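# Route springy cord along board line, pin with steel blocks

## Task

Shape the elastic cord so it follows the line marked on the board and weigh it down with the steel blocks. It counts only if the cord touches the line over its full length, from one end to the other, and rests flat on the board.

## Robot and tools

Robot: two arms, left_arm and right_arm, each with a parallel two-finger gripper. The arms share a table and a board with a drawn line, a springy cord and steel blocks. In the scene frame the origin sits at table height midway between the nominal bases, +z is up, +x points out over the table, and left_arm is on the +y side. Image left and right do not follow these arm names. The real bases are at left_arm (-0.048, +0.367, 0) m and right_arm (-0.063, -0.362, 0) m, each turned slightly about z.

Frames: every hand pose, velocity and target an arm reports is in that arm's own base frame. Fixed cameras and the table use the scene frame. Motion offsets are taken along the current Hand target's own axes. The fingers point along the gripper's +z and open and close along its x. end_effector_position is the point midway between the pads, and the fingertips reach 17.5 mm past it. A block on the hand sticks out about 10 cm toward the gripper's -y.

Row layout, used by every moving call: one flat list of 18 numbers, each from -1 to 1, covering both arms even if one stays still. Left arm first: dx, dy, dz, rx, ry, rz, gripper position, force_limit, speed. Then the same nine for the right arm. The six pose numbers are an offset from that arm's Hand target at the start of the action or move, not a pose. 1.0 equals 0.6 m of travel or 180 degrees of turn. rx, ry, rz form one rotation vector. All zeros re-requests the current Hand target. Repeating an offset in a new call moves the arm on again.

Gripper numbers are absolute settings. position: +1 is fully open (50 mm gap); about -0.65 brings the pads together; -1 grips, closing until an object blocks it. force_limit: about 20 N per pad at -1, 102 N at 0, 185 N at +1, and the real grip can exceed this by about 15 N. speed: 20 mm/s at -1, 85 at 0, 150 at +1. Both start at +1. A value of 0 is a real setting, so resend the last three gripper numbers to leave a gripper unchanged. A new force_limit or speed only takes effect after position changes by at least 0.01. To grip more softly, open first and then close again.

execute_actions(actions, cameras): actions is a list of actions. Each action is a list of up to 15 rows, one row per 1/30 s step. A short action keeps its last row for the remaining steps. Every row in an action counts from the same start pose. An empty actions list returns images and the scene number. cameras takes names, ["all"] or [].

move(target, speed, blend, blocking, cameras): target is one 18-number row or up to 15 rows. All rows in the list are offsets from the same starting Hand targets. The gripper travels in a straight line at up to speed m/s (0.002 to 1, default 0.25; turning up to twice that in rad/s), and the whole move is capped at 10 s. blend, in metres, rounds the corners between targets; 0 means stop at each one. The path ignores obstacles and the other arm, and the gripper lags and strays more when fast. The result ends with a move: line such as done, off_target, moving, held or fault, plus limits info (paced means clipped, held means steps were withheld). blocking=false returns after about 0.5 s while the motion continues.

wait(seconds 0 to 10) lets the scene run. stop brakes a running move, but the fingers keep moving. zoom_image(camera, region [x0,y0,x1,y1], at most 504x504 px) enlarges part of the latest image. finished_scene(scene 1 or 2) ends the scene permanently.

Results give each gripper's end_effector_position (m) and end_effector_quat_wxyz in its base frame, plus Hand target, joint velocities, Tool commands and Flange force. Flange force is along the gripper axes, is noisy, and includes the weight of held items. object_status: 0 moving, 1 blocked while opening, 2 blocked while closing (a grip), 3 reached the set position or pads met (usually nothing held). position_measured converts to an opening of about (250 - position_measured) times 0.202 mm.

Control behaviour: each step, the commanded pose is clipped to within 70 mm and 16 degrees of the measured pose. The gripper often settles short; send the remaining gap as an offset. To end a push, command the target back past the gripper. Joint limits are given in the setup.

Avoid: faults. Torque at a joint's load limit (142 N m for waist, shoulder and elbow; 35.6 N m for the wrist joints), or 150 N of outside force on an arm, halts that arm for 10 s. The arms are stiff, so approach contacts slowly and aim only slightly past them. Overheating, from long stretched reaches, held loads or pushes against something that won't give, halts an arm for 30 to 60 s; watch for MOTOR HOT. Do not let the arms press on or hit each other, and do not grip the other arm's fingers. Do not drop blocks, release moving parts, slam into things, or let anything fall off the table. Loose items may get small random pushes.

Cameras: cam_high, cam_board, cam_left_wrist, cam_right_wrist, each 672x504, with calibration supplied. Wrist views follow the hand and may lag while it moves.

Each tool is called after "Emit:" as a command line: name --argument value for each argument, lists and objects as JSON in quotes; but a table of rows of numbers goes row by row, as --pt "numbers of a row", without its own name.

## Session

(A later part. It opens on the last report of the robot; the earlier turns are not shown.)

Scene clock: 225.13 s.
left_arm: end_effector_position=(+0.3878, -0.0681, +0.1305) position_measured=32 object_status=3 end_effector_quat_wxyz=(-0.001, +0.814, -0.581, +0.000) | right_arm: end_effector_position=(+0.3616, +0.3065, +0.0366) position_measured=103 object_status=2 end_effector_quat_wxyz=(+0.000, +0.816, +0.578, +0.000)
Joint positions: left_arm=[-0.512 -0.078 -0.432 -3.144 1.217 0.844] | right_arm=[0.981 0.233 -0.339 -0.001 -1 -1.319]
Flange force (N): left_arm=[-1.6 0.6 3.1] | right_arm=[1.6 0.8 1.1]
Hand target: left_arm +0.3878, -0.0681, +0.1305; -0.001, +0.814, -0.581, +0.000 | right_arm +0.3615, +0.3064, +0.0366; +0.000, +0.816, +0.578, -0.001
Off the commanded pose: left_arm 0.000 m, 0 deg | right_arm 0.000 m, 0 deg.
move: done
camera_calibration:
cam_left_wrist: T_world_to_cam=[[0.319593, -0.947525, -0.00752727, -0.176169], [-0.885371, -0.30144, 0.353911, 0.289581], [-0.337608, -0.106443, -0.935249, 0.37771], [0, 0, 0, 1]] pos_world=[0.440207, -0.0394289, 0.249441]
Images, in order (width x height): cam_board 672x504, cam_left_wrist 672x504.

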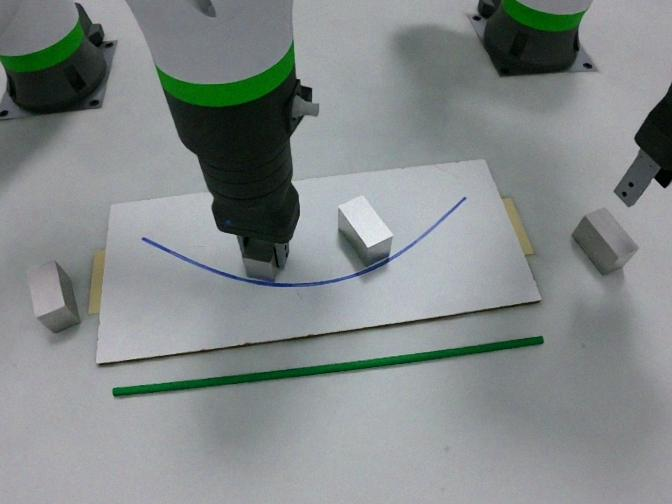

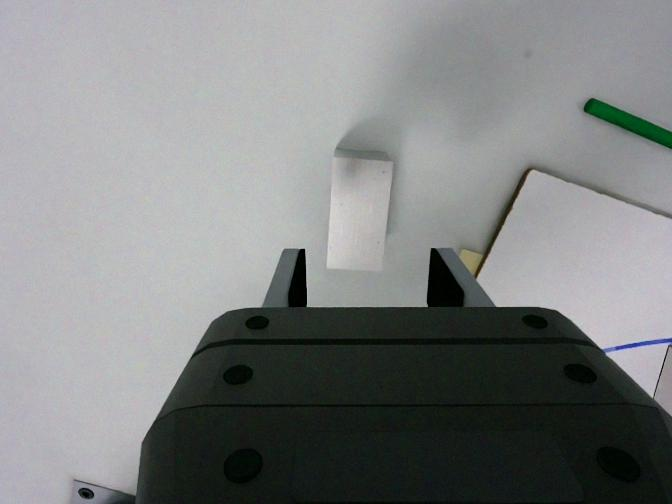

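Emit:
move --pt "0 0 0 0 0 0 0.8 -0.8 -0.6 0 -0.0017 -0.0005 0 0 -0.022 -1 -0.8 -0.6" --pt "0 0 0.1675 0 0 0 0.8 -0.8 -0.6 0 -0.0017 -0.0005 0 0 -0.022 0.8 -0.8 -0.6" --pt "0 0 0.1675 0 0 0 -1 -0.8 -0.6 0 -0.0017 -0.14 0 0 -0.022 0.8 -0.8 -0.6" --pt "0 0 0.12 0 0 0 -1 -0.8 -0.6 0.172 0.187 -0.14 0 0 0.392 0.8 -0.8 -0.6" --speed '[0.05,0.12,0.2,0.3]' --cameras '["cam_board","cam_right_wrist","cam_left_wrist"]'

Emit:
zoom_image --camera "cam_board" --region '[220, 190, 420, 310]'

Scene clock: 240.37 s.
left_arm: end_effector_position=(+0.3878, -0.0680, +0.0584) position_measured=102 object_status=2 end_effector_quat_wxyz=(-0.001, +0.814, -0.581, +0.000) | right_arm: end_effector_position=(+0.5017, +0.3665, +0.1204) position_measured=32 object_status=3 end_effector_quat_wxyz=(+0.000, +1.000, +0.000, -0.001)
Joint positions: left_arm=[-0.512 0.008 -0.535 -3.144 1.028 0.844] | right_arm=[0.841 0.49 0.226 -0.001 -1.309 -2.412]
Flange force (N): left_arm=[-1.9 0.6 7.8] | right_arm=[0.2 0.5 2.8]
Hand target: left_arm +0.3878, -0.0680, +0.0585; -0.001, +0.814, -0.581, +0.000 | right_arm +0.5017, +0.3665, +0.1204; +0.000, +1.000, +0.000, -0.001
Off the commanded pose: left_arm 0.000 m, 0 deg | right_arm 0.000 m, 0 deg.
move: done
camera_calibration:
cam_left_wrist: T_world_to_cam=[[0.319593, -0.947525, -0.00752727, -0.176648], [-0.885371, -0.30144, 0.353911, 0.315182], [-0.337608, -0.106443, -0.935249, 0.310416], [0, 0, 0, 1]] pos_world=[0.440307, -0.0393289, 0.177441]
cam_right_wrist: T_world_to_cam=[[0.999931, 0.00270387, -0.0114399, -0.495657], [0.00632152, -0.944173, 0.329388, 0.318593], [-0.0099106, -0.329438, -0.944125, 0.369015], [0, 0, 0, 1]] pos_world=[0.497266, 0.423715, 0.237785]
Images, in order (width x height): cam_board 672x504, cam_left_wrist 672x504, cam_right_wrist 672x504.

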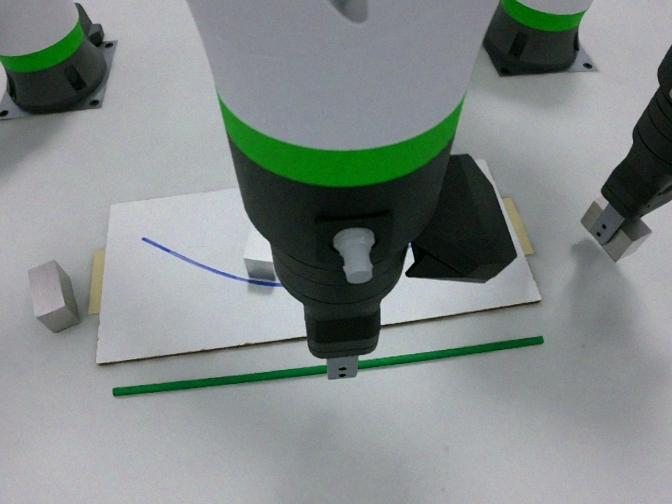

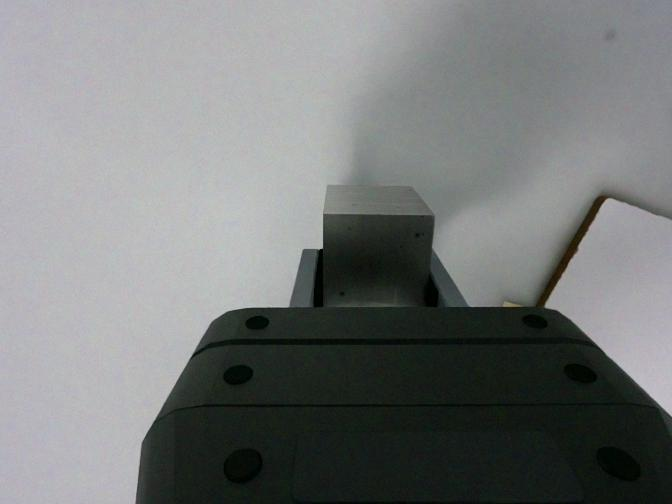

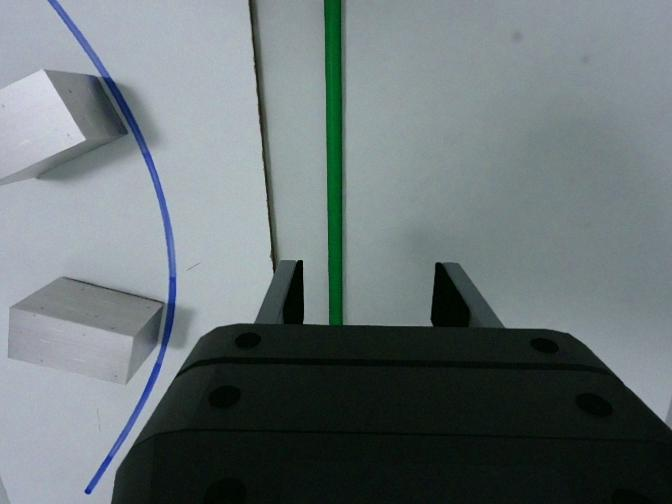

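Scaled by 2.520.

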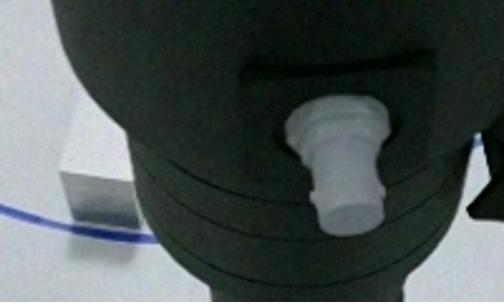

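Emit:
move --pt "0 0 0 0 0 0 -1 -0.8 -0.6 -0.01 0 0.1673 0 0 0 0.8 -0.8 -0.6" --pt "0 0 0 0 0 0 -1 -0.8 -0.6 -0.01 0 0.1673 0 0 0 -1 -0.95 -0.6" --pt "0 0 0 0 0 0 -1 -0.8 -0.6 -0.01 0 0.1 0 0 0 -1 -0.95 -0.6" --pt "0 0 0 0 0 0 -1 -0.8 -0.6 -0.165 0.01 0.1 0 0 -0.0073 -1 -0.95 -0.6" --pt "0 0 0 0 0 0 -1 -0.8 -0.6 -0.165 0.01 0.152 0 0 -0.0073 -1 -0.95 -0.6" --speed '[0.12,0.1,0.12,0.12,0.06]' --cameras '["cam_board","cam_right_wrist","cam_high"]'

Scene clock: 271.27 s.
left_arm: end_effector_position=(+0.3878, -0.0680, +0.0585) position_measured=102 object_status=2 end_effector_quat_wxyz=(-0.001, +0.814, -0.581, +0.000) | right_arm: end_effector_position=(+0.4026, +0.3604, +0.0292) position_measured=214 object_status=2 end_effector_quat_wxyz=(+0.000, +1.000, +0.012, -0.001)
Joint positions: left_arm=[-0.512 0.008 -0.535 -3.144 1.028 0.844] | right_arm=[0.973 0.39 -0.149 -0.001 -1.034 -2.52]
Flange force (N): left_arm=[-1.9 1.8 8.1] | right_arm=[1.1 0.0 3.3]
Hand target: left_arm +0.3878, -0.0680, +0.0585; -0.001, +0.814, -0.581, +0.000 | right_arm +0.4026, +0.3604, +0.0293; +0.000, +1.000, +0.012, -0.001
Off the commanded pose: left_arm 0.000 m, 0 deg | right_arm 0.000 m, 0 deg.
move: done
camera_calibration:
cam_right_wrist: T_world_to_cam=[[0.999605, 0.0256285, -0.0115518, -0.405689], [0.0280038, -0.943763, 0.329435, 0.3346], [-0.00245922, -0.329628, -0.944108, 0.277087], [0, 0, 0, 1]] pos_world=[0.39684, 0.417516, 0.146684]
Images, in order (width x height): cam_high 672x504, cam_board 672x504, cam_right_wrist 672x504.

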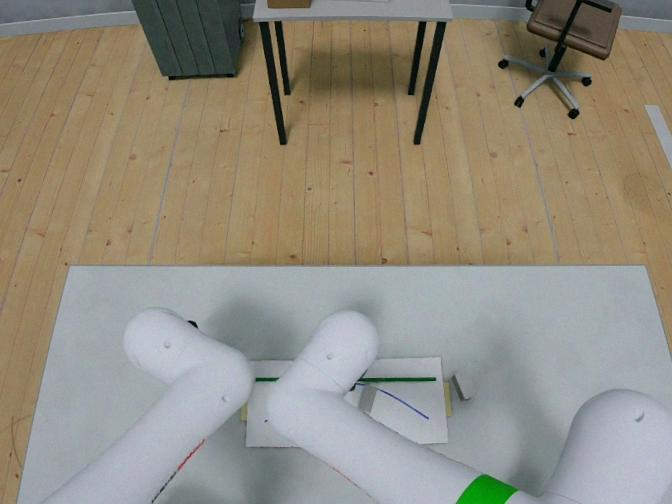

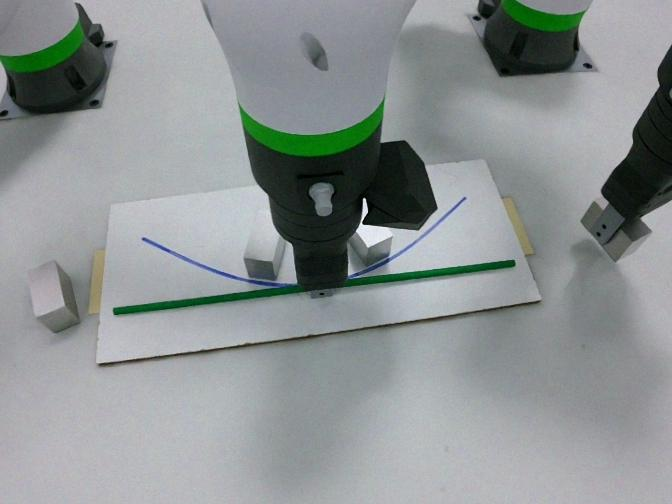

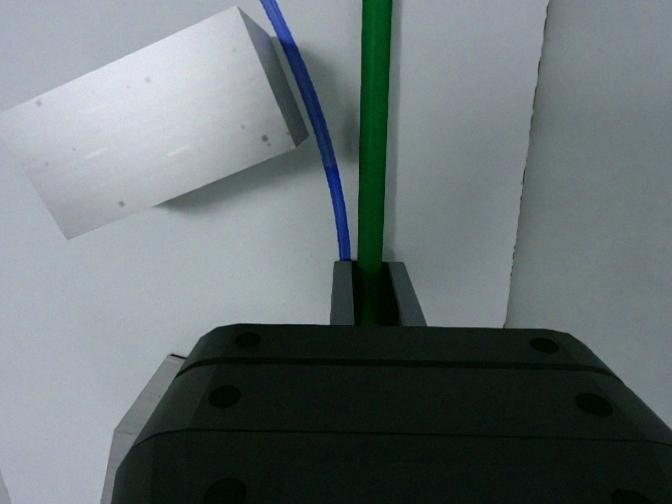

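Emit:
move --pt "0 0 0 0 0 0 -1 -0.8 -0.6 -0.02 0 0.0 0 0 0 -1 -0.95 -0.6" --pt "0 0 0 0 0 0 -1 -0.8 -0.6 -0.02 0 0.0045 0 0 0 -0.1 -0.95 -0.6" --pt "0 0 0 0 0 0 -1 -0.8 -0.6 -0.02 0 -0.168 0 0 0 -0.1 -0.95 -0.6" --pt "0 0 0 0 0 0 -1 -0.8 -0.6 -0.029 0.447 -0.168 0 0 -0.603 0.8 -0.8 -0.2" --speed '[0.04,0.03,0.15,0.4]' --cameras '["cam_board","cam_right_wrist","cam_high"]'

Emit:
zoom_image --camera "cam_board" --region '[90, 180, 540, 370]'

Scene clock: 298.43 s.
left_arm: end_effector_position=(+0.3878, -0.0680, +0.0585) position_measured=102 object_status=2 end_effector_quat_wxyz=(-0.001, +0.814, -0.581, +0.000) | right_arm: end_effector_position=(+0.3916, +0.0919, +0.1302) position_measured=32 object_status=0 end_effector_quat_wxyz=(+0.000, +0.575, +0.818, -0.001)
Joint positions: left_arm=[-0.512 0.008 -0.535 -3.144 1.028 0.844] | right_arm=[0.56 -0.054 -0.409 0 -1.216 -0.213]
Flange force (N): left_arm=[-1.8 1.4 7.6] | right_arm=[-1.1 1.2 3.4]
Hand target: left_arm +0.3878, -0.0680, +0.0585; -0.001, +0.814, -0.581, +0.000 | right_arm +0.3916, +0.0919, +0.1302; +0.000, +0.575, +0.818, -0.001
Off the commanded pose: left_arm 0.000 m, 0 deg | right_arm 0.000 m, 0 deg.
move: done
camera_calibration:
cam_right_wrist: T_world_to_cam=[[-0.342144, 0.93959, -0.0103992, 0.054637], [0.886552, 0.326459, 0.327796, -0.404485], [0.311389, 0.102934, -0.944691, 0.121338], [0, 0, 0, 1]] pos_world=[0.339508, 0.0682217, 0.247784]
Images, in order (width x height): cam_high 672x504, cam_board 672x504, cam_right_wrist 672x504.

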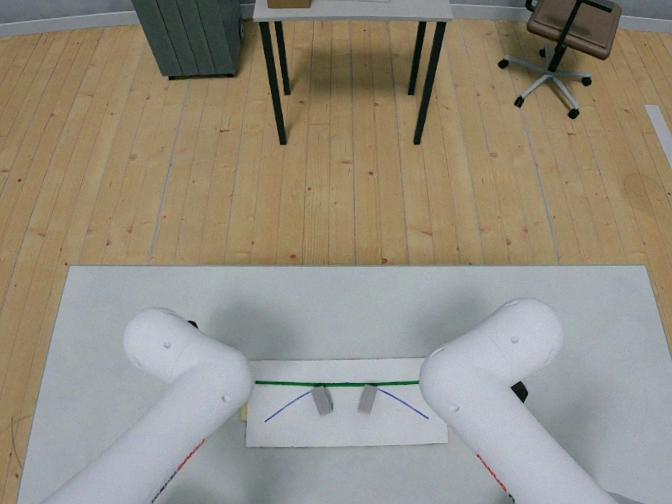

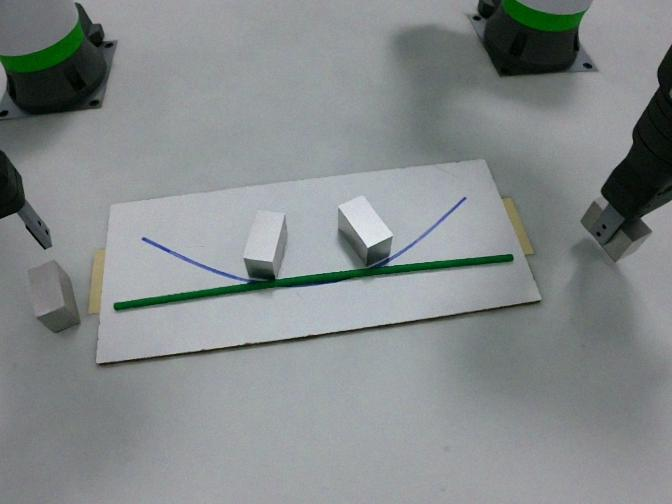

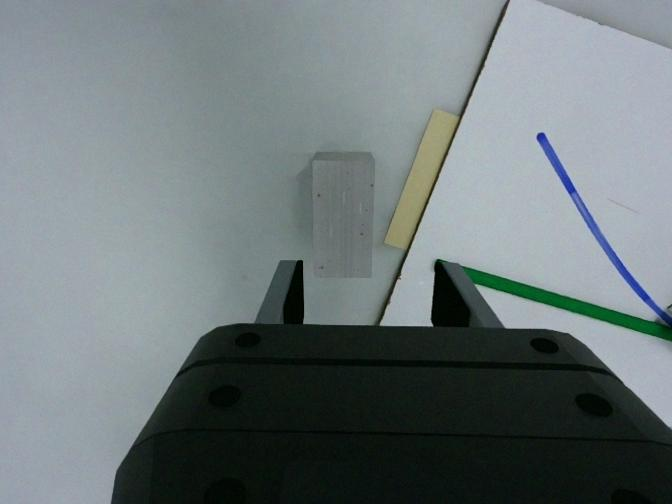

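Scaled by 1.120.

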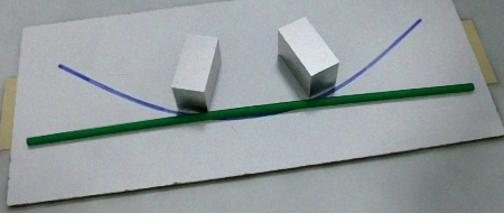

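Emit:
move --pt "0 0 0 0 0 0 -1 -0.8 -0.6 0 0 0.167 0 0 0 0.8 -0.8 -0.2" --pt "0 0 -0.053 0 0 0 -1 -0.8 -0.6 0 0 0.167 0 0 0 -1 -0.8 -0.6" --pt "0 0 -0.053 0 0 0 -1 -0.8 -0.6 0 0 0.067 0 0 0 -1 -0.8 -0.6" --pt "0.234 0.026 -0.053 0 0 0.104 -1 -0.8 -0.6 0.114 0.137 0.067 0 0 0.098 -1 -0.8 -0.6" --pt "0.234 0.026 0.036 0 0 0.104 -1 -0.8 -0.6 0.114 0.137 0.1553 0 0 0.098 -1 -0.8 -0.6" --speed '[0.15,0.15,0.15,0.2,0.08]' --cameras '["all"]'

Emit:
zoom_image --camera "cam_board" --region '[90, 160, 540, 350]'

Scene clock: 325.57 s.
left_arm: end_effector_position=(+0.3878, -0.0680, +0.0585) position_measured=102 object_status=2 end_effector_quat_wxyz=(-0.001, +0.814, -0.581, +0.000) | right_arm: end_effector_position=(+0.3910, +0.0903, +0.0610) position_measured=32 object_status=3 end_effector_quat_wxyz=(+0.000, +0.574, +0.819, -0.003)
Joint positions: left_arm=[-0.512 0.008 -0.535 -3.144 1.028 0.844] | right_arm=[0.56 0.028 -0.509 0.004 -1.04 -0.213]
Flange force (N): left_arm=[-1.4 0.7 8.1] | right_arm=[-0.7 1.2 3.1]
Flange force when the fault began (N): right_arm=[-15.5 -8.1 -128.7]
Hand target: left_arm +0.3878, -0.0680, +0.0585; -0.001, +0.814, -0.581, +0.000 (not the last commanded pose) | right_arm +0.3910, +0.0903, +0.0610; +0.000, +0.574, +0.819, -0.003 (not the last commanded pose)
Tool commands: left_gripper/position=-1.0 left_gripper/force_limit=-0.8 left_gripper/speed=-0.6 right_gripper/position=+0.803922 right_gripper/force_limit=-0.796078 right_gripper/speed=-0.2
Off the commanded pose: left_arm 0.143 m, 19 deg | right_arm 0.111 m, 18 deg.
FORCE FAULT: contact force on the right arm reached its limit, and that arm stopped. The contact can be on any part of that arm, not only on its tool. That arm's remaining commands of this call were not run. That arm is still stopped at the end of this call. That arm stays stopped for about 10 more seconds. Until then a move that you send moves the other arm only, and its call returns only when the move has ended. Once the stop has ended, the next robot result says so. If the stop ends while you think or write, that arm runs what you send next, counted from a new Hand target: where the arm stands when the stop ends. While its stop runs, that arm takes no new command, but its gripper still runs the gripper command that each later call begins with. Until it ends, the stop uses up actions while you think or wait. An arm that is not stopped still takes commands.
move: fault (right_arm), off_target (left_arm); path passed 0 of 5 targets; target 2's new numbers were not sent
camera_calibration:
cam_left_wrist: T_world_to_cam=[[0.319593, -0.947525, -0.00752727, -0.176648], [-0.885371, -0.30144, 0.353911, 0.315182], [-0.337608, -0.106443, -0.935249, 0.310416], [0, 0, 0, 1]] pos_world=[0.440307, -0.0393289, 0.177441]
cam_right_wrist: T_world_to_cam=[[-0.344168, 0.938792, -0.0147347, 0.0563914], [0.886505, 0.330089, 0.324269, -0.38091], [0.309285, 0.0985405, -0.94585, 0.0575192], [0, 0, 0, 1]] pos_world=[0.339297, 0.0671265, 0.178753]

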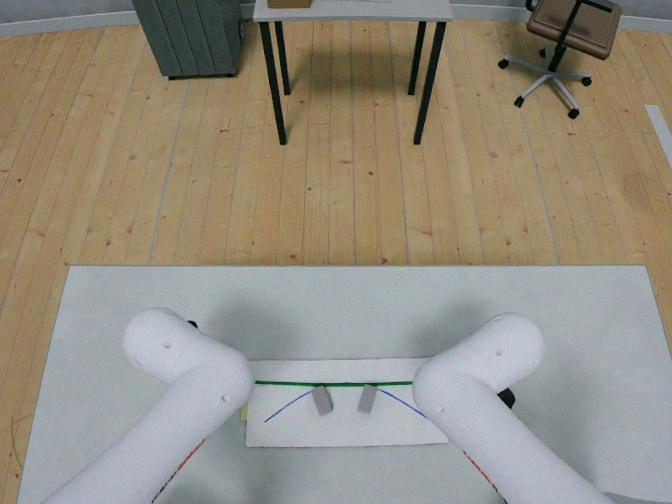

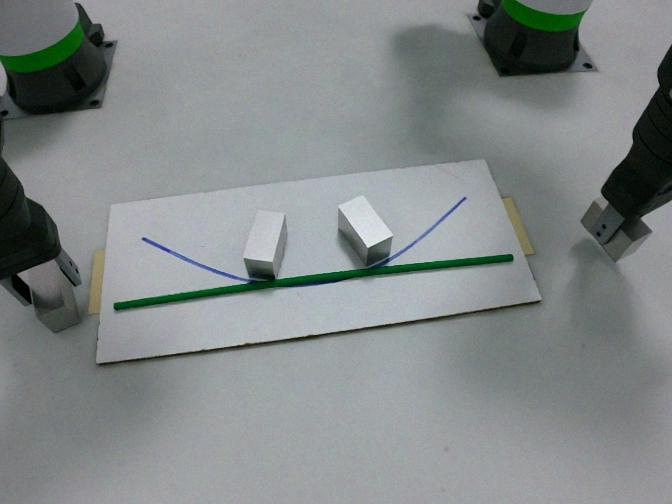

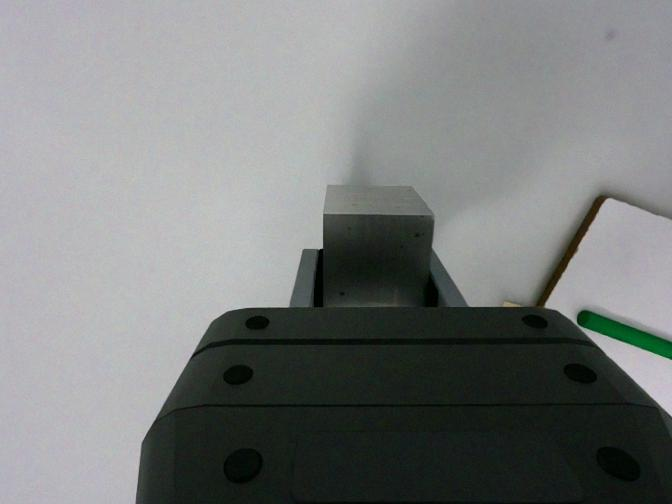

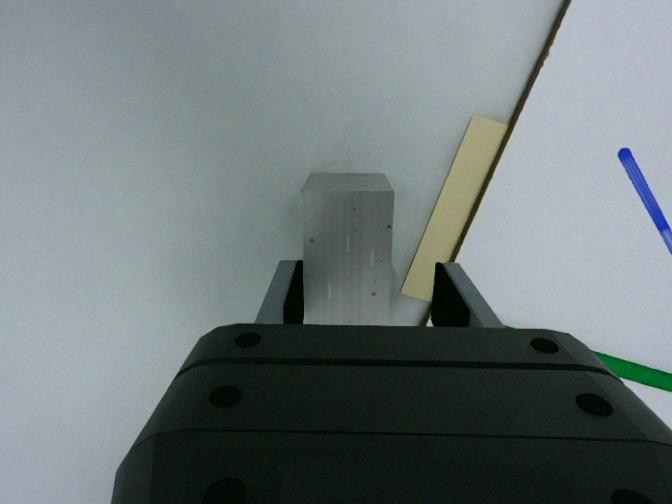

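Scaled by 1.120.

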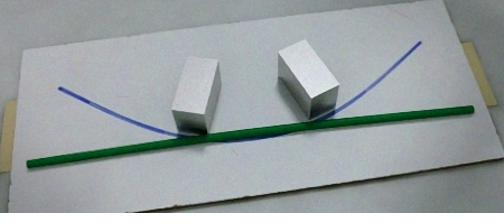

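Emit:
wait --seconds 4

Scene clock: 340.63 s.
left_arm: end_effector_position=(+0.3878, -0.0680, +0.0585) position_measured=102 object_status=2 end_effector_quat_wxyz=(-0.001, +0.814, -0.581, +0.000) | right_arm: end_effector_position=(+0.3910, +0.0903, +0.0610) position_measured=32 object_status=3 end_effector_quat_wxyz=(+0.000, +0.574, +0.819, -0.003)
Joint positions: left_arm=[-0.512 0.008 -0.535 -3.144 1.028 0.844] | right_arm=[0.56 0.028 -0.509 0.004 -1.04 -0.213]
Flange force (N): left_arm=[-2.0 1.5 8.2] | right_arm=[-1.0 1.8 3.1]
Hand target: left_arm +0.3878, -0.0680, +0.0585; -0.001, +0.814, -0.581, +0.000 (not the last commanded pose) | right_arm +0.3910, +0.0903, +0.0610; +0.000, +0.574, +0.819, -0.003 (not the last commanded pose)
Tool commands: left_gripper/position=-1.0 left_gripper/force_limit=-0.8 left_gripper/speed=-0.6 right_gripper/position=+0.803922 right_gripper/force_limit=-0.796078 right_gripper/speed=-0.2
Off the commanded pose: left_arm 0.143 m, 19 deg | right_arm 0.111 m, 18 deg.
FORCE FAULT, CONTINUED: the right arm's stop, for the force fault that an earlier result reported, is over. The rest of the stop counts as 20 of the actions that you can send in this scene. During its stop the right arm's controller moved it back a little. That arm's target is now where it stood when the stop ended, not its last command. That arm accepts commands again.
wait: 4.00 s; at rest from the start

Emit:
move --pt "0 0 -0.053 0 0 0 -1 -0.8 -0.6 -0.0115 0 0 0 0 0 1 -0.8 -0.2" --pt "0 0 -0.053 0 0 0 -1 -0.8 -0.6 -0.0115 0 0.0515 0 0 0 -1 -0.8 -0.6" --speed 0.08 --cameras '["cam_right_wrist"]'

Scene clock: 346.40 s.
left_arm: end_effector_position=(+0.3878, -0.0680, +0.0903) position_measured=102 object_status=2 end_effector_quat_wxyz=(-0.001, +0.814, -0.581, +0.000) | right_arm: end_effector_position=(+0.3933, +0.0836, +0.0302) position_measured=103 object_status=2 end_effector_quat_wxyz=(+0.000, +0.574, +0.819, -0.003)
Joint positions: left_arm=[-0.512 -0.035 -0.493 -3.144 1.113 0.844] | right_arm=[0.542 0.077 -0.542 0.004 -0.957 -0.195]
Flange force (N): left_arm=[-2.2 1.5 8.4] | right_arm=[-2.3 1.6 2.2]
Hand target: left_arm +0.3878, -0.0680, +0.0903; -0.001, +0.814, -0.581, +0.000 | right_arm +0.3933, +0.0837, +0.0302; +0.000, +0.574, +0.819, -0.003
Off the commanded pose: left_arm 0.000 m, 0 deg | right_arm 0.000 m, 0 deg.
move: done
camera_calibration:
cam_right_wrist: T_world_to_cam=[[-0.344127, 0.938806, -0.0148554, 0.0628939], [0.886488, 0.330082, 0.324321, -0.370696], [0.309378, 0.0984386, -0.94583, 0.0283278], [0, 0, 0, 1]] pos_world=[0.341497, 0.0605265, 0.147952]
Images, in order (width x height): cam_right_wrist 672x504.

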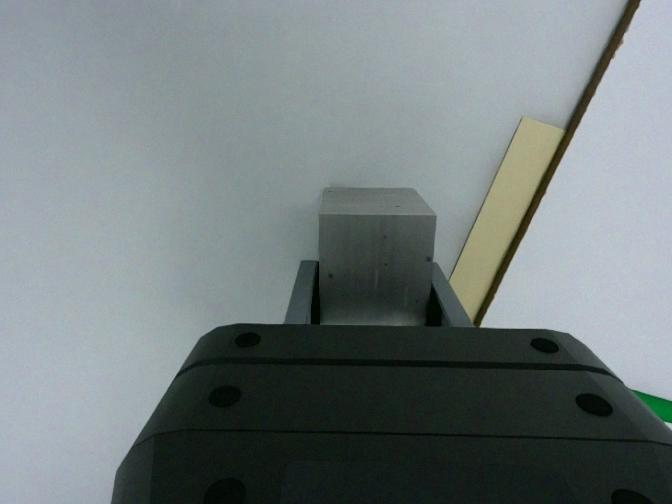

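Emit:
move --pt "0 0 0 0 0 0 -1 -0.8 -0.6 0 0 -0.1 0 0 0 -1 -0.8 -0.6" --pt "0.23 0.022 0 0 0 0.104 -1 -0.8 -0.6 0.1175 0.1355 -0.1 0 0 0.098 -1 -0.8 -0.6" --pt "0.23 0.022 0.087 0 0 0.104 -1 -0.8 -0.6 0.1175 0.1355 -0.0133 0 0 0.098 -1 -0.8 -0.6" --speed '[0.15,0.2,0.06]' --cameras '["all"]'

Emit:
zoom_image --camera "cam_board" --region '[90, 160, 540, 350]'

Scene clock: 355.43 s.
left_arm: end_effector_position=(+0.4202, -0.2027, +0.0378) position_measured=102 object_status=2 end_effector_quat_wxyz=(-0.001, +0.709, -0.706, +0.000) | right_arm: end_effector_position=(+0.4456, +0.1777, +0.0374) position_measured=103 object_status=2 end_effector_quat_wxyz=(+0.001, +0.693, +0.721, -0.003)
Joint positions: left_arm=[-0.733 0.214 -0.361 -3.144 0.997 0.739] | right_arm=[0.656 0.248 -0.319 0.003 -1.01 -0.617]
Flange force (N): left_arm=[-1.2 1.2 7.8] | right_arm=[-0.6 1.0 8.9]
Hand target: left_arm +0.4202, -0.2027, +0.0378; -0.001, +0.709, -0.705, +0.000 | right_arm +0.4456, +0.1777, +0.0374; +0.001, +0.693, +0.721, -0.003
Off the commanded pose: left_arm 0.000 m, 0 deg | right_arm 0.000 m, 0 deg.
move: done
camera_calibration:
cam_left_wrist: T_world_to_cam=[[-0.00152977, -0.999968, -0.00786746, -0.190476], [-0.935078, -0.00135812, 0.354438, 0.392268], [-0.354438, 0.0078989, -0.935046, 0.317925], [0, 0, 0, 1]] pos_world=[0.479195, -0.192448, 0.156741]
cam_right_wrist: T_world_to_cam=[[-0.0434443, 0.998927, -0.0160623, -0.151918], [0.94433, 0.0463073, 0.325724, -0.42589], [0.326118, -0.0010173, -0.945329, 0.0198552], [0, 0, 0, 1]] pos_world=[0.389106, 0.171497, 0.155052]

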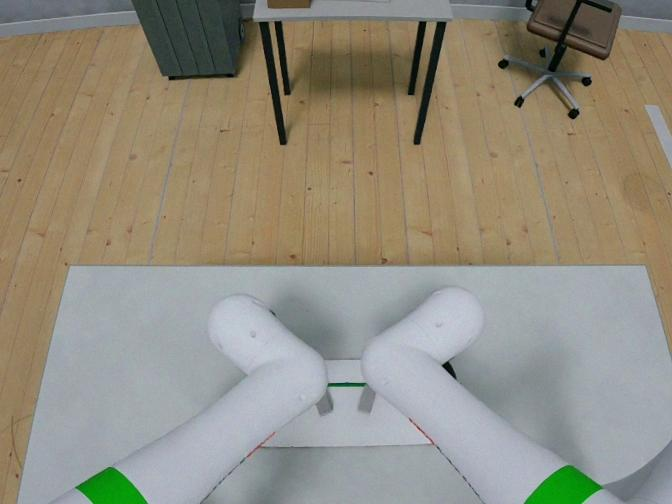

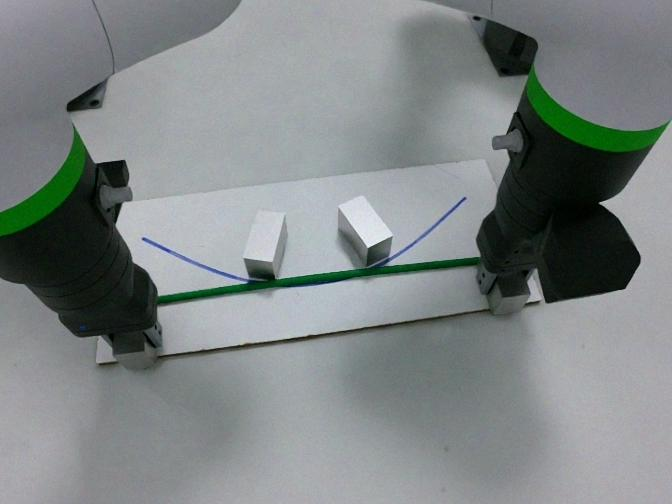

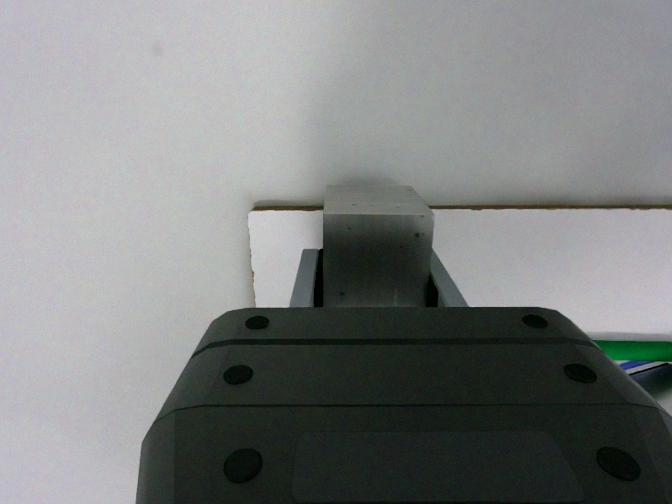

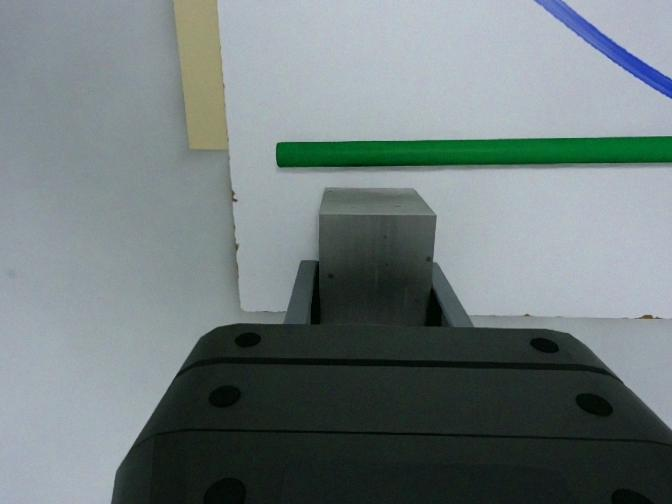

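Scaled by 1.120.

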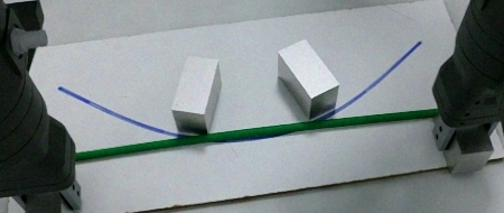

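Emit:
move --target '[0,0.0807,0,0,0,-0.12,-1,-0.8,-0.6,0,-0.0777,0,0,0,0.12,-1,-0.8,-0.6]' --speed 0.04 --cameras '["all"]'

Emit:
zoom_image --camera "cam_board" --region '[90, 160, 540, 350]'

Scene clock: 370.47 s.
left_arm: end_effector_position=(+0.3718, -0.2029, +0.0378) position_measured=102 object_status=2 end_effector_quat_wxyz=(-0.001, +0.828, -0.560, +0.000) | right_arm: end_effector_position=(+0.3991, +0.1759, +0.0376) position_measured=103 object_status=2 end_effector_quat_wxyz=(+0.001, +0.815, +0.579, -0.003)
Joint positions: left_arm=[-0.813 0.114 -0.479 -3.144 0.979 1.196] | right_arm=[0.72 0.147 -0.442 0.003 -0.988 -1.057]
Flange force (N): left_arm=[-2.7 0.2 7.8] | right_arm=[0.2 1.5 8.9]
Hand target: left_arm +0.3718, -0.2029, +0.0378; -0.001, +0.828, -0.560, +0.000 | right_arm +0.3991, +0.1758, +0.0376; +0.001, +0.815, +0.579, -0.003
Off the commanded pose: left_arm 0.000 m, 0 deg | right_arm 0.000 m, 0 deg.
move: done
camera_calibration:
cam_left_wrist: T_world_to_cam=[[0.366828, -0.930259, -0.00747238, -0.31361], [-0.869109, -0.345557, 0.353892, 0.252672], [-0.331793, -0.123323, -0.935257, 0.265705], [0, 0, 0, 1]] pos_world=[0.422799, -0.171659, 0.156741]
cam_right_wrist: T_world_to_cam=[[0.327423, 0.944728, -0.0168193, -0.290484], [0.894406, -0.304145, 0.327924, -0.300401], [0.304684, -0.122413, -0.944554, 0.0651454], [0, 0, 0, 1]] pos_world=[0.343943, 0.191038, 0.155156]

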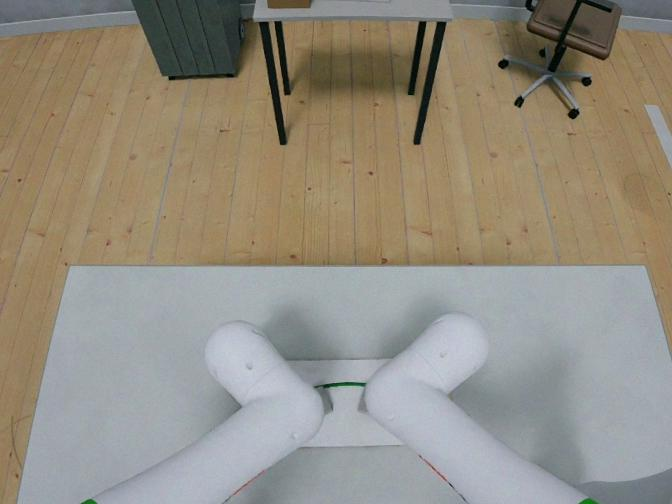

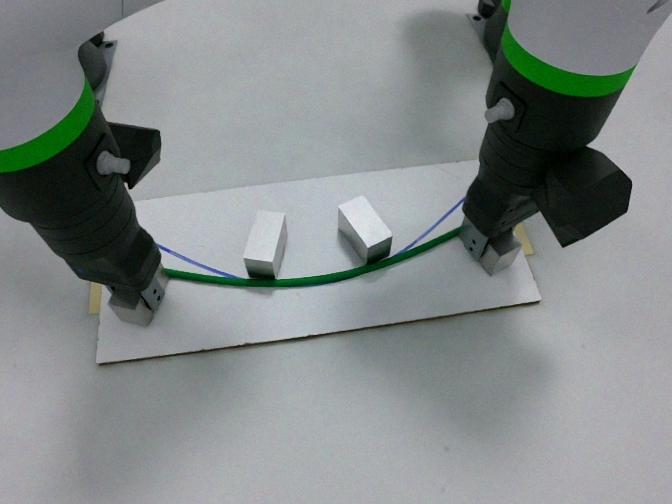

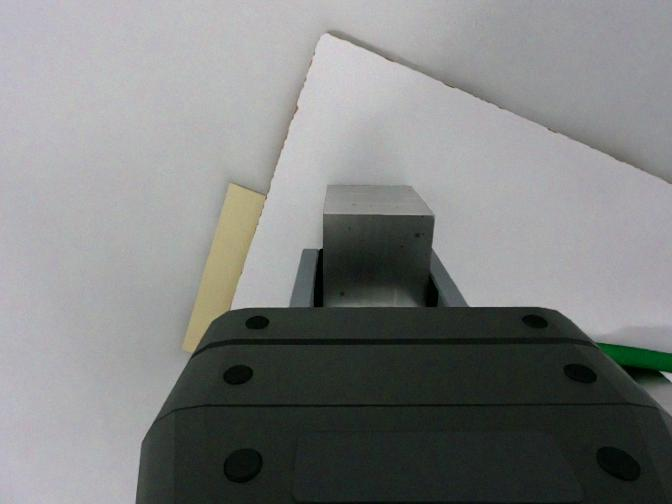

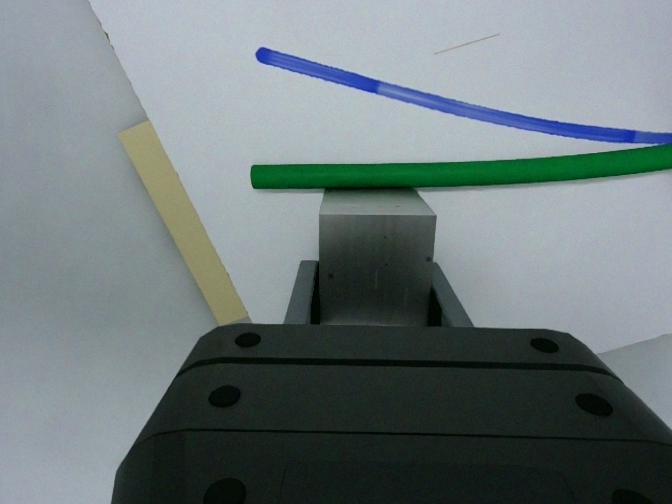

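Scaled by 1.120.

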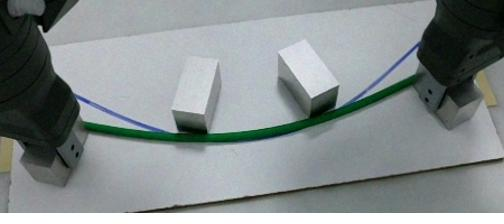

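Emit:
move --target '[-0.0197,0.045,0,0,0,-0.08,-1,-0.8,-0.6,-0.019,-0.05,0,0,0,0.08,-1,-0.8,-0.6]' --speed 0.03 --cameras '["cam_board","cam_left_wrist","cam_right_wrist"]'

Emit:
zoom_image --camera "cam_board" --region '[320, 160, 520, 310]'

Emit:
zoom_image --camera "cam_board" --region '[120, 180, 320, 330]'

Scene clock: 389.77 s.
left_arm: end_effector_position=(+0.3423, -0.2020, +0.0378) position_measured=102 object_status=2 end_effector_quat_wxyz=(-0.001, +0.892, -0.452, +0.000) | right_arm: end_effector_position=(+0.3670, +0.1750, +0.0377) position_measured=103 object_status=2 end_effector_quat_wxyz=(+0.002, +0.882, +0.472, -0.003)
Joint positions: left_arm=[-0.868 0.05 -0.549 -3.144 0.973 1.502] | right_arm=[0.772 0.076 -0.521 0.002 -0.98 -1.361]
Flange force (N): left_arm=[-2.3 0.0 7.9] | right_arm=[1.0 1.9 9.1]
Hand target: left_arm +0.3423, -0.2020, +0.0378; -0.001, +0.892, -0.452, +0.000 | right_arm +0.3670, +0.1750, +0.0377; +0.002, +0.882, +0.472, -0.003
Off the commanded pose: left_arm 0.000 m, 0 deg | right_arm 0.000 m, 0 deg.
move: done
camera_calibration:
cam_left_wrist: T_world_to_cam=[[0.586656, -0.809806, -0.0069899, -0.352961], [-0.75607, -0.550778, 0.353556, 0.147189], [-0.290161, -0.20213, -0.935387, 0.225839], [0, 0, 0, 1]] pos_world=[0.383882, -0.159112, 0.15674]
cam_right_wrist: T_world_to_cam=[[0.552099, 0.833608, -0.0168881, -0.342186], [0.790247, -0.516707, 0.329429, -0.196668], [0.265888, -0.195223, -0.944029, 0.101853], [0, 0, 0, 1]] pos_world=[0.317255, 0.203513, 0.155161]
Images, in order (width x height): cam_board 672x504, cam_left_wrist 672x504, cam_right_wrist 672x504.

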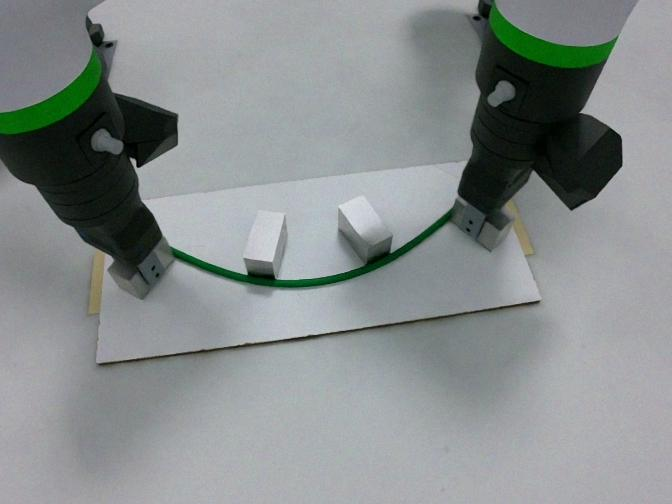

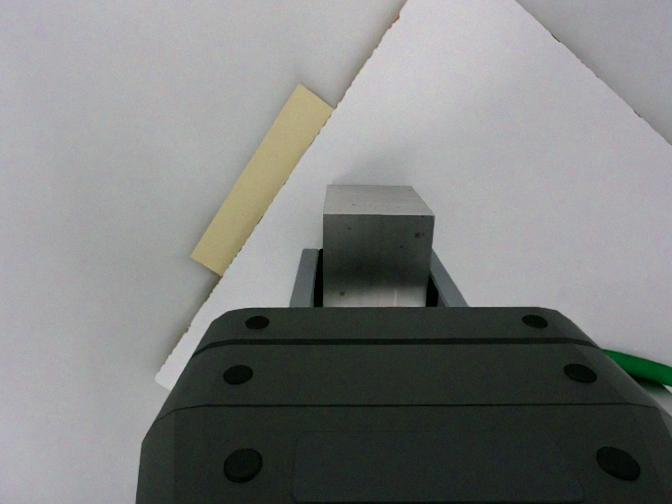

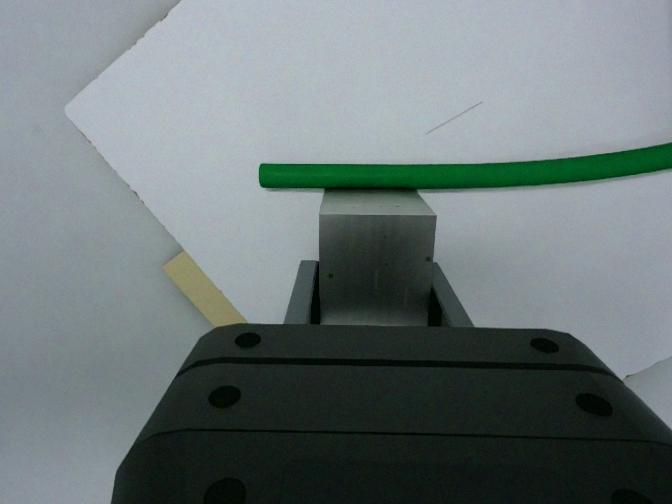

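Scaled by 2.520.

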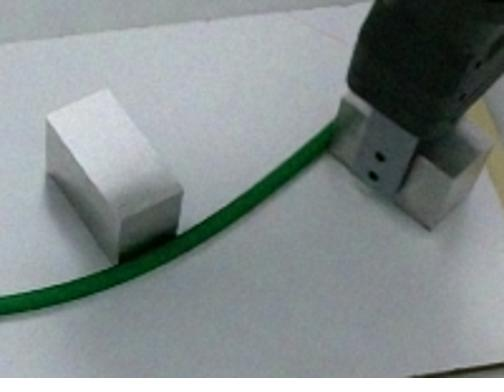

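Scaled by 2.520.

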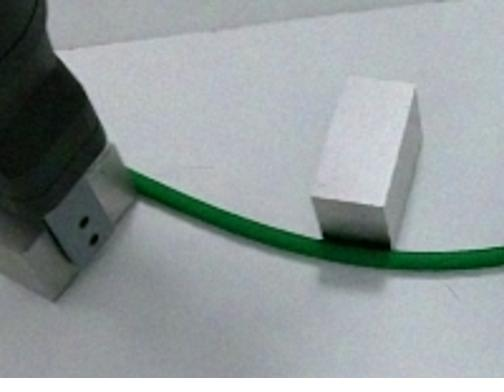

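Emit:
move --pt "0 0.005 0 0 0 0 -1 -0.8 -0.6 0 0 0 0 0 0 -1 -0.8 -0.6" --pt "0 0.005 0.0021 0 0 0 -1 -0.8 -0.6 0 0 0.0019 0 0 0 -1 -0.8 -0.6" --pt "0 0.005 0.0021 0 0 0 0.5 -0.8 -1 0 0 0.0019 0 0 0 0.5 -0.8 -1" --pt "0 0.005 -0.15 0 0 0 0.5 -0.8 -1 0 0 -0.15 0 0 0 0.5 -0.8 -1" --speed '[0.02,0.02,0.02,0.1]' --cameras '["cam_board","cam_left_wrist","cam_right_wrist"]'

Emit:
zoom_image --camera "cam_board" --region '[120, 160, 520, 310]'

Scene clock: 401.40 s.
left_arm: end_effector_position=(+0.3399, -0.2040, +0.1278) position_measured=78 object_status=3 end_effector_quat_wxyz=(-0.001, +0.892, -0.452, +0.000) | right_arm: end_effector_position=(+0.3673, +0.1755, +0.1277) position_measured=78 object_status=3 end_effector_quat_wxyz=(+0.002, +0.882, +0.472, -0.003)
Joint positions: left_arm=[-0.876 -0.068 -0.429 -3.143 1.21 1.51] | right_arm=[0.773 -0.036 -0.399 0.002 -1.214 -1.361]
Flange force (N): left_arm=[-3.8 -0.4 3.8] | right_arm=[1.6 2.2 2.6]
Hand target: left_arm +0.3399, -0.2040, +0.1278; -0.001, +0.892, -0.452, +0.000 | right_arm +0.3673, +0.1755, +0.1277; +0.002, +0.882, +0.472, -0.003
Off the commanded pose: left_arm 0.000 m, 0 deg | right_arm 0.000 m, 0 deg.
move: done
camera_calibration:
cam_left_wrist: T_world_to_cam=[[0.586633, -0.809822, -0.0070661, -0.352379], [-0.756085, -0.55079, 0.353504, 0.112449], [-0.290167, -0.202034, -0.935406, 0.308937], [0, 0, 0, 1]] pos_world=[0.381382, -0.161012, 0.24674]
cam_right_wrist: T_world_to_cam=[[0.552018, 0.833662, -0.0168633, -0.341185], [0.790272, -0.516622, 0.329502, -0.226259], [0.265981, -0.195218, -0.944004, 0.186824], [0, 0, 0, 1]] pos_world=[0.317455, 0.204014, 0.245162]
Images, in order (width x height): cam_board 672x504, cam_left_wrist 672x504, cam_right_wrist 672x504.

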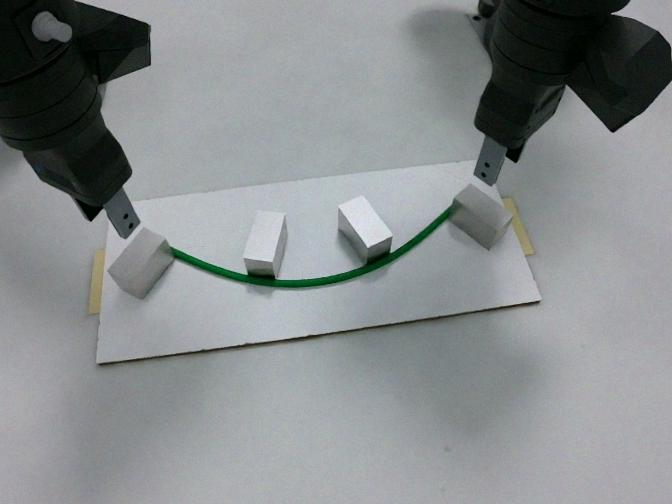

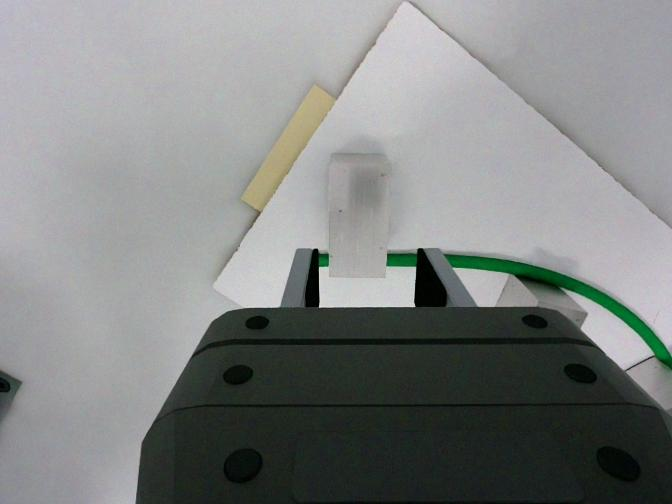

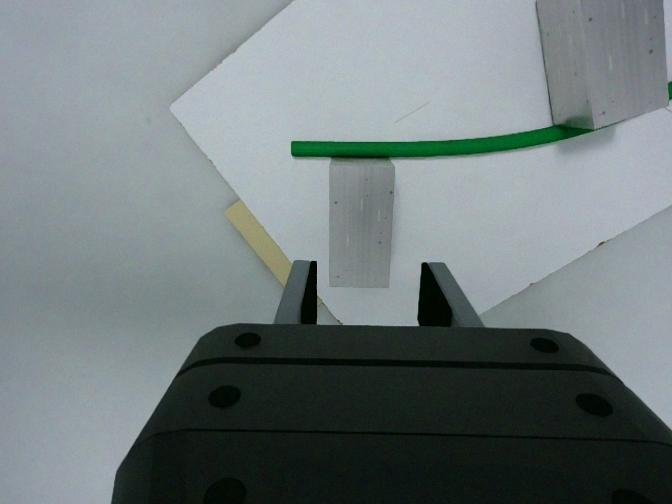

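Scaled by 1.260.

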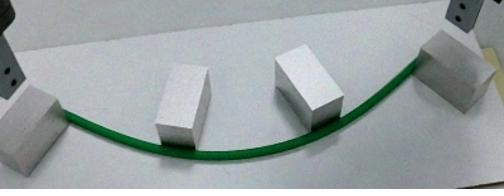

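Emit:
finished_scene --scene 1

The scene is finished: the task was done.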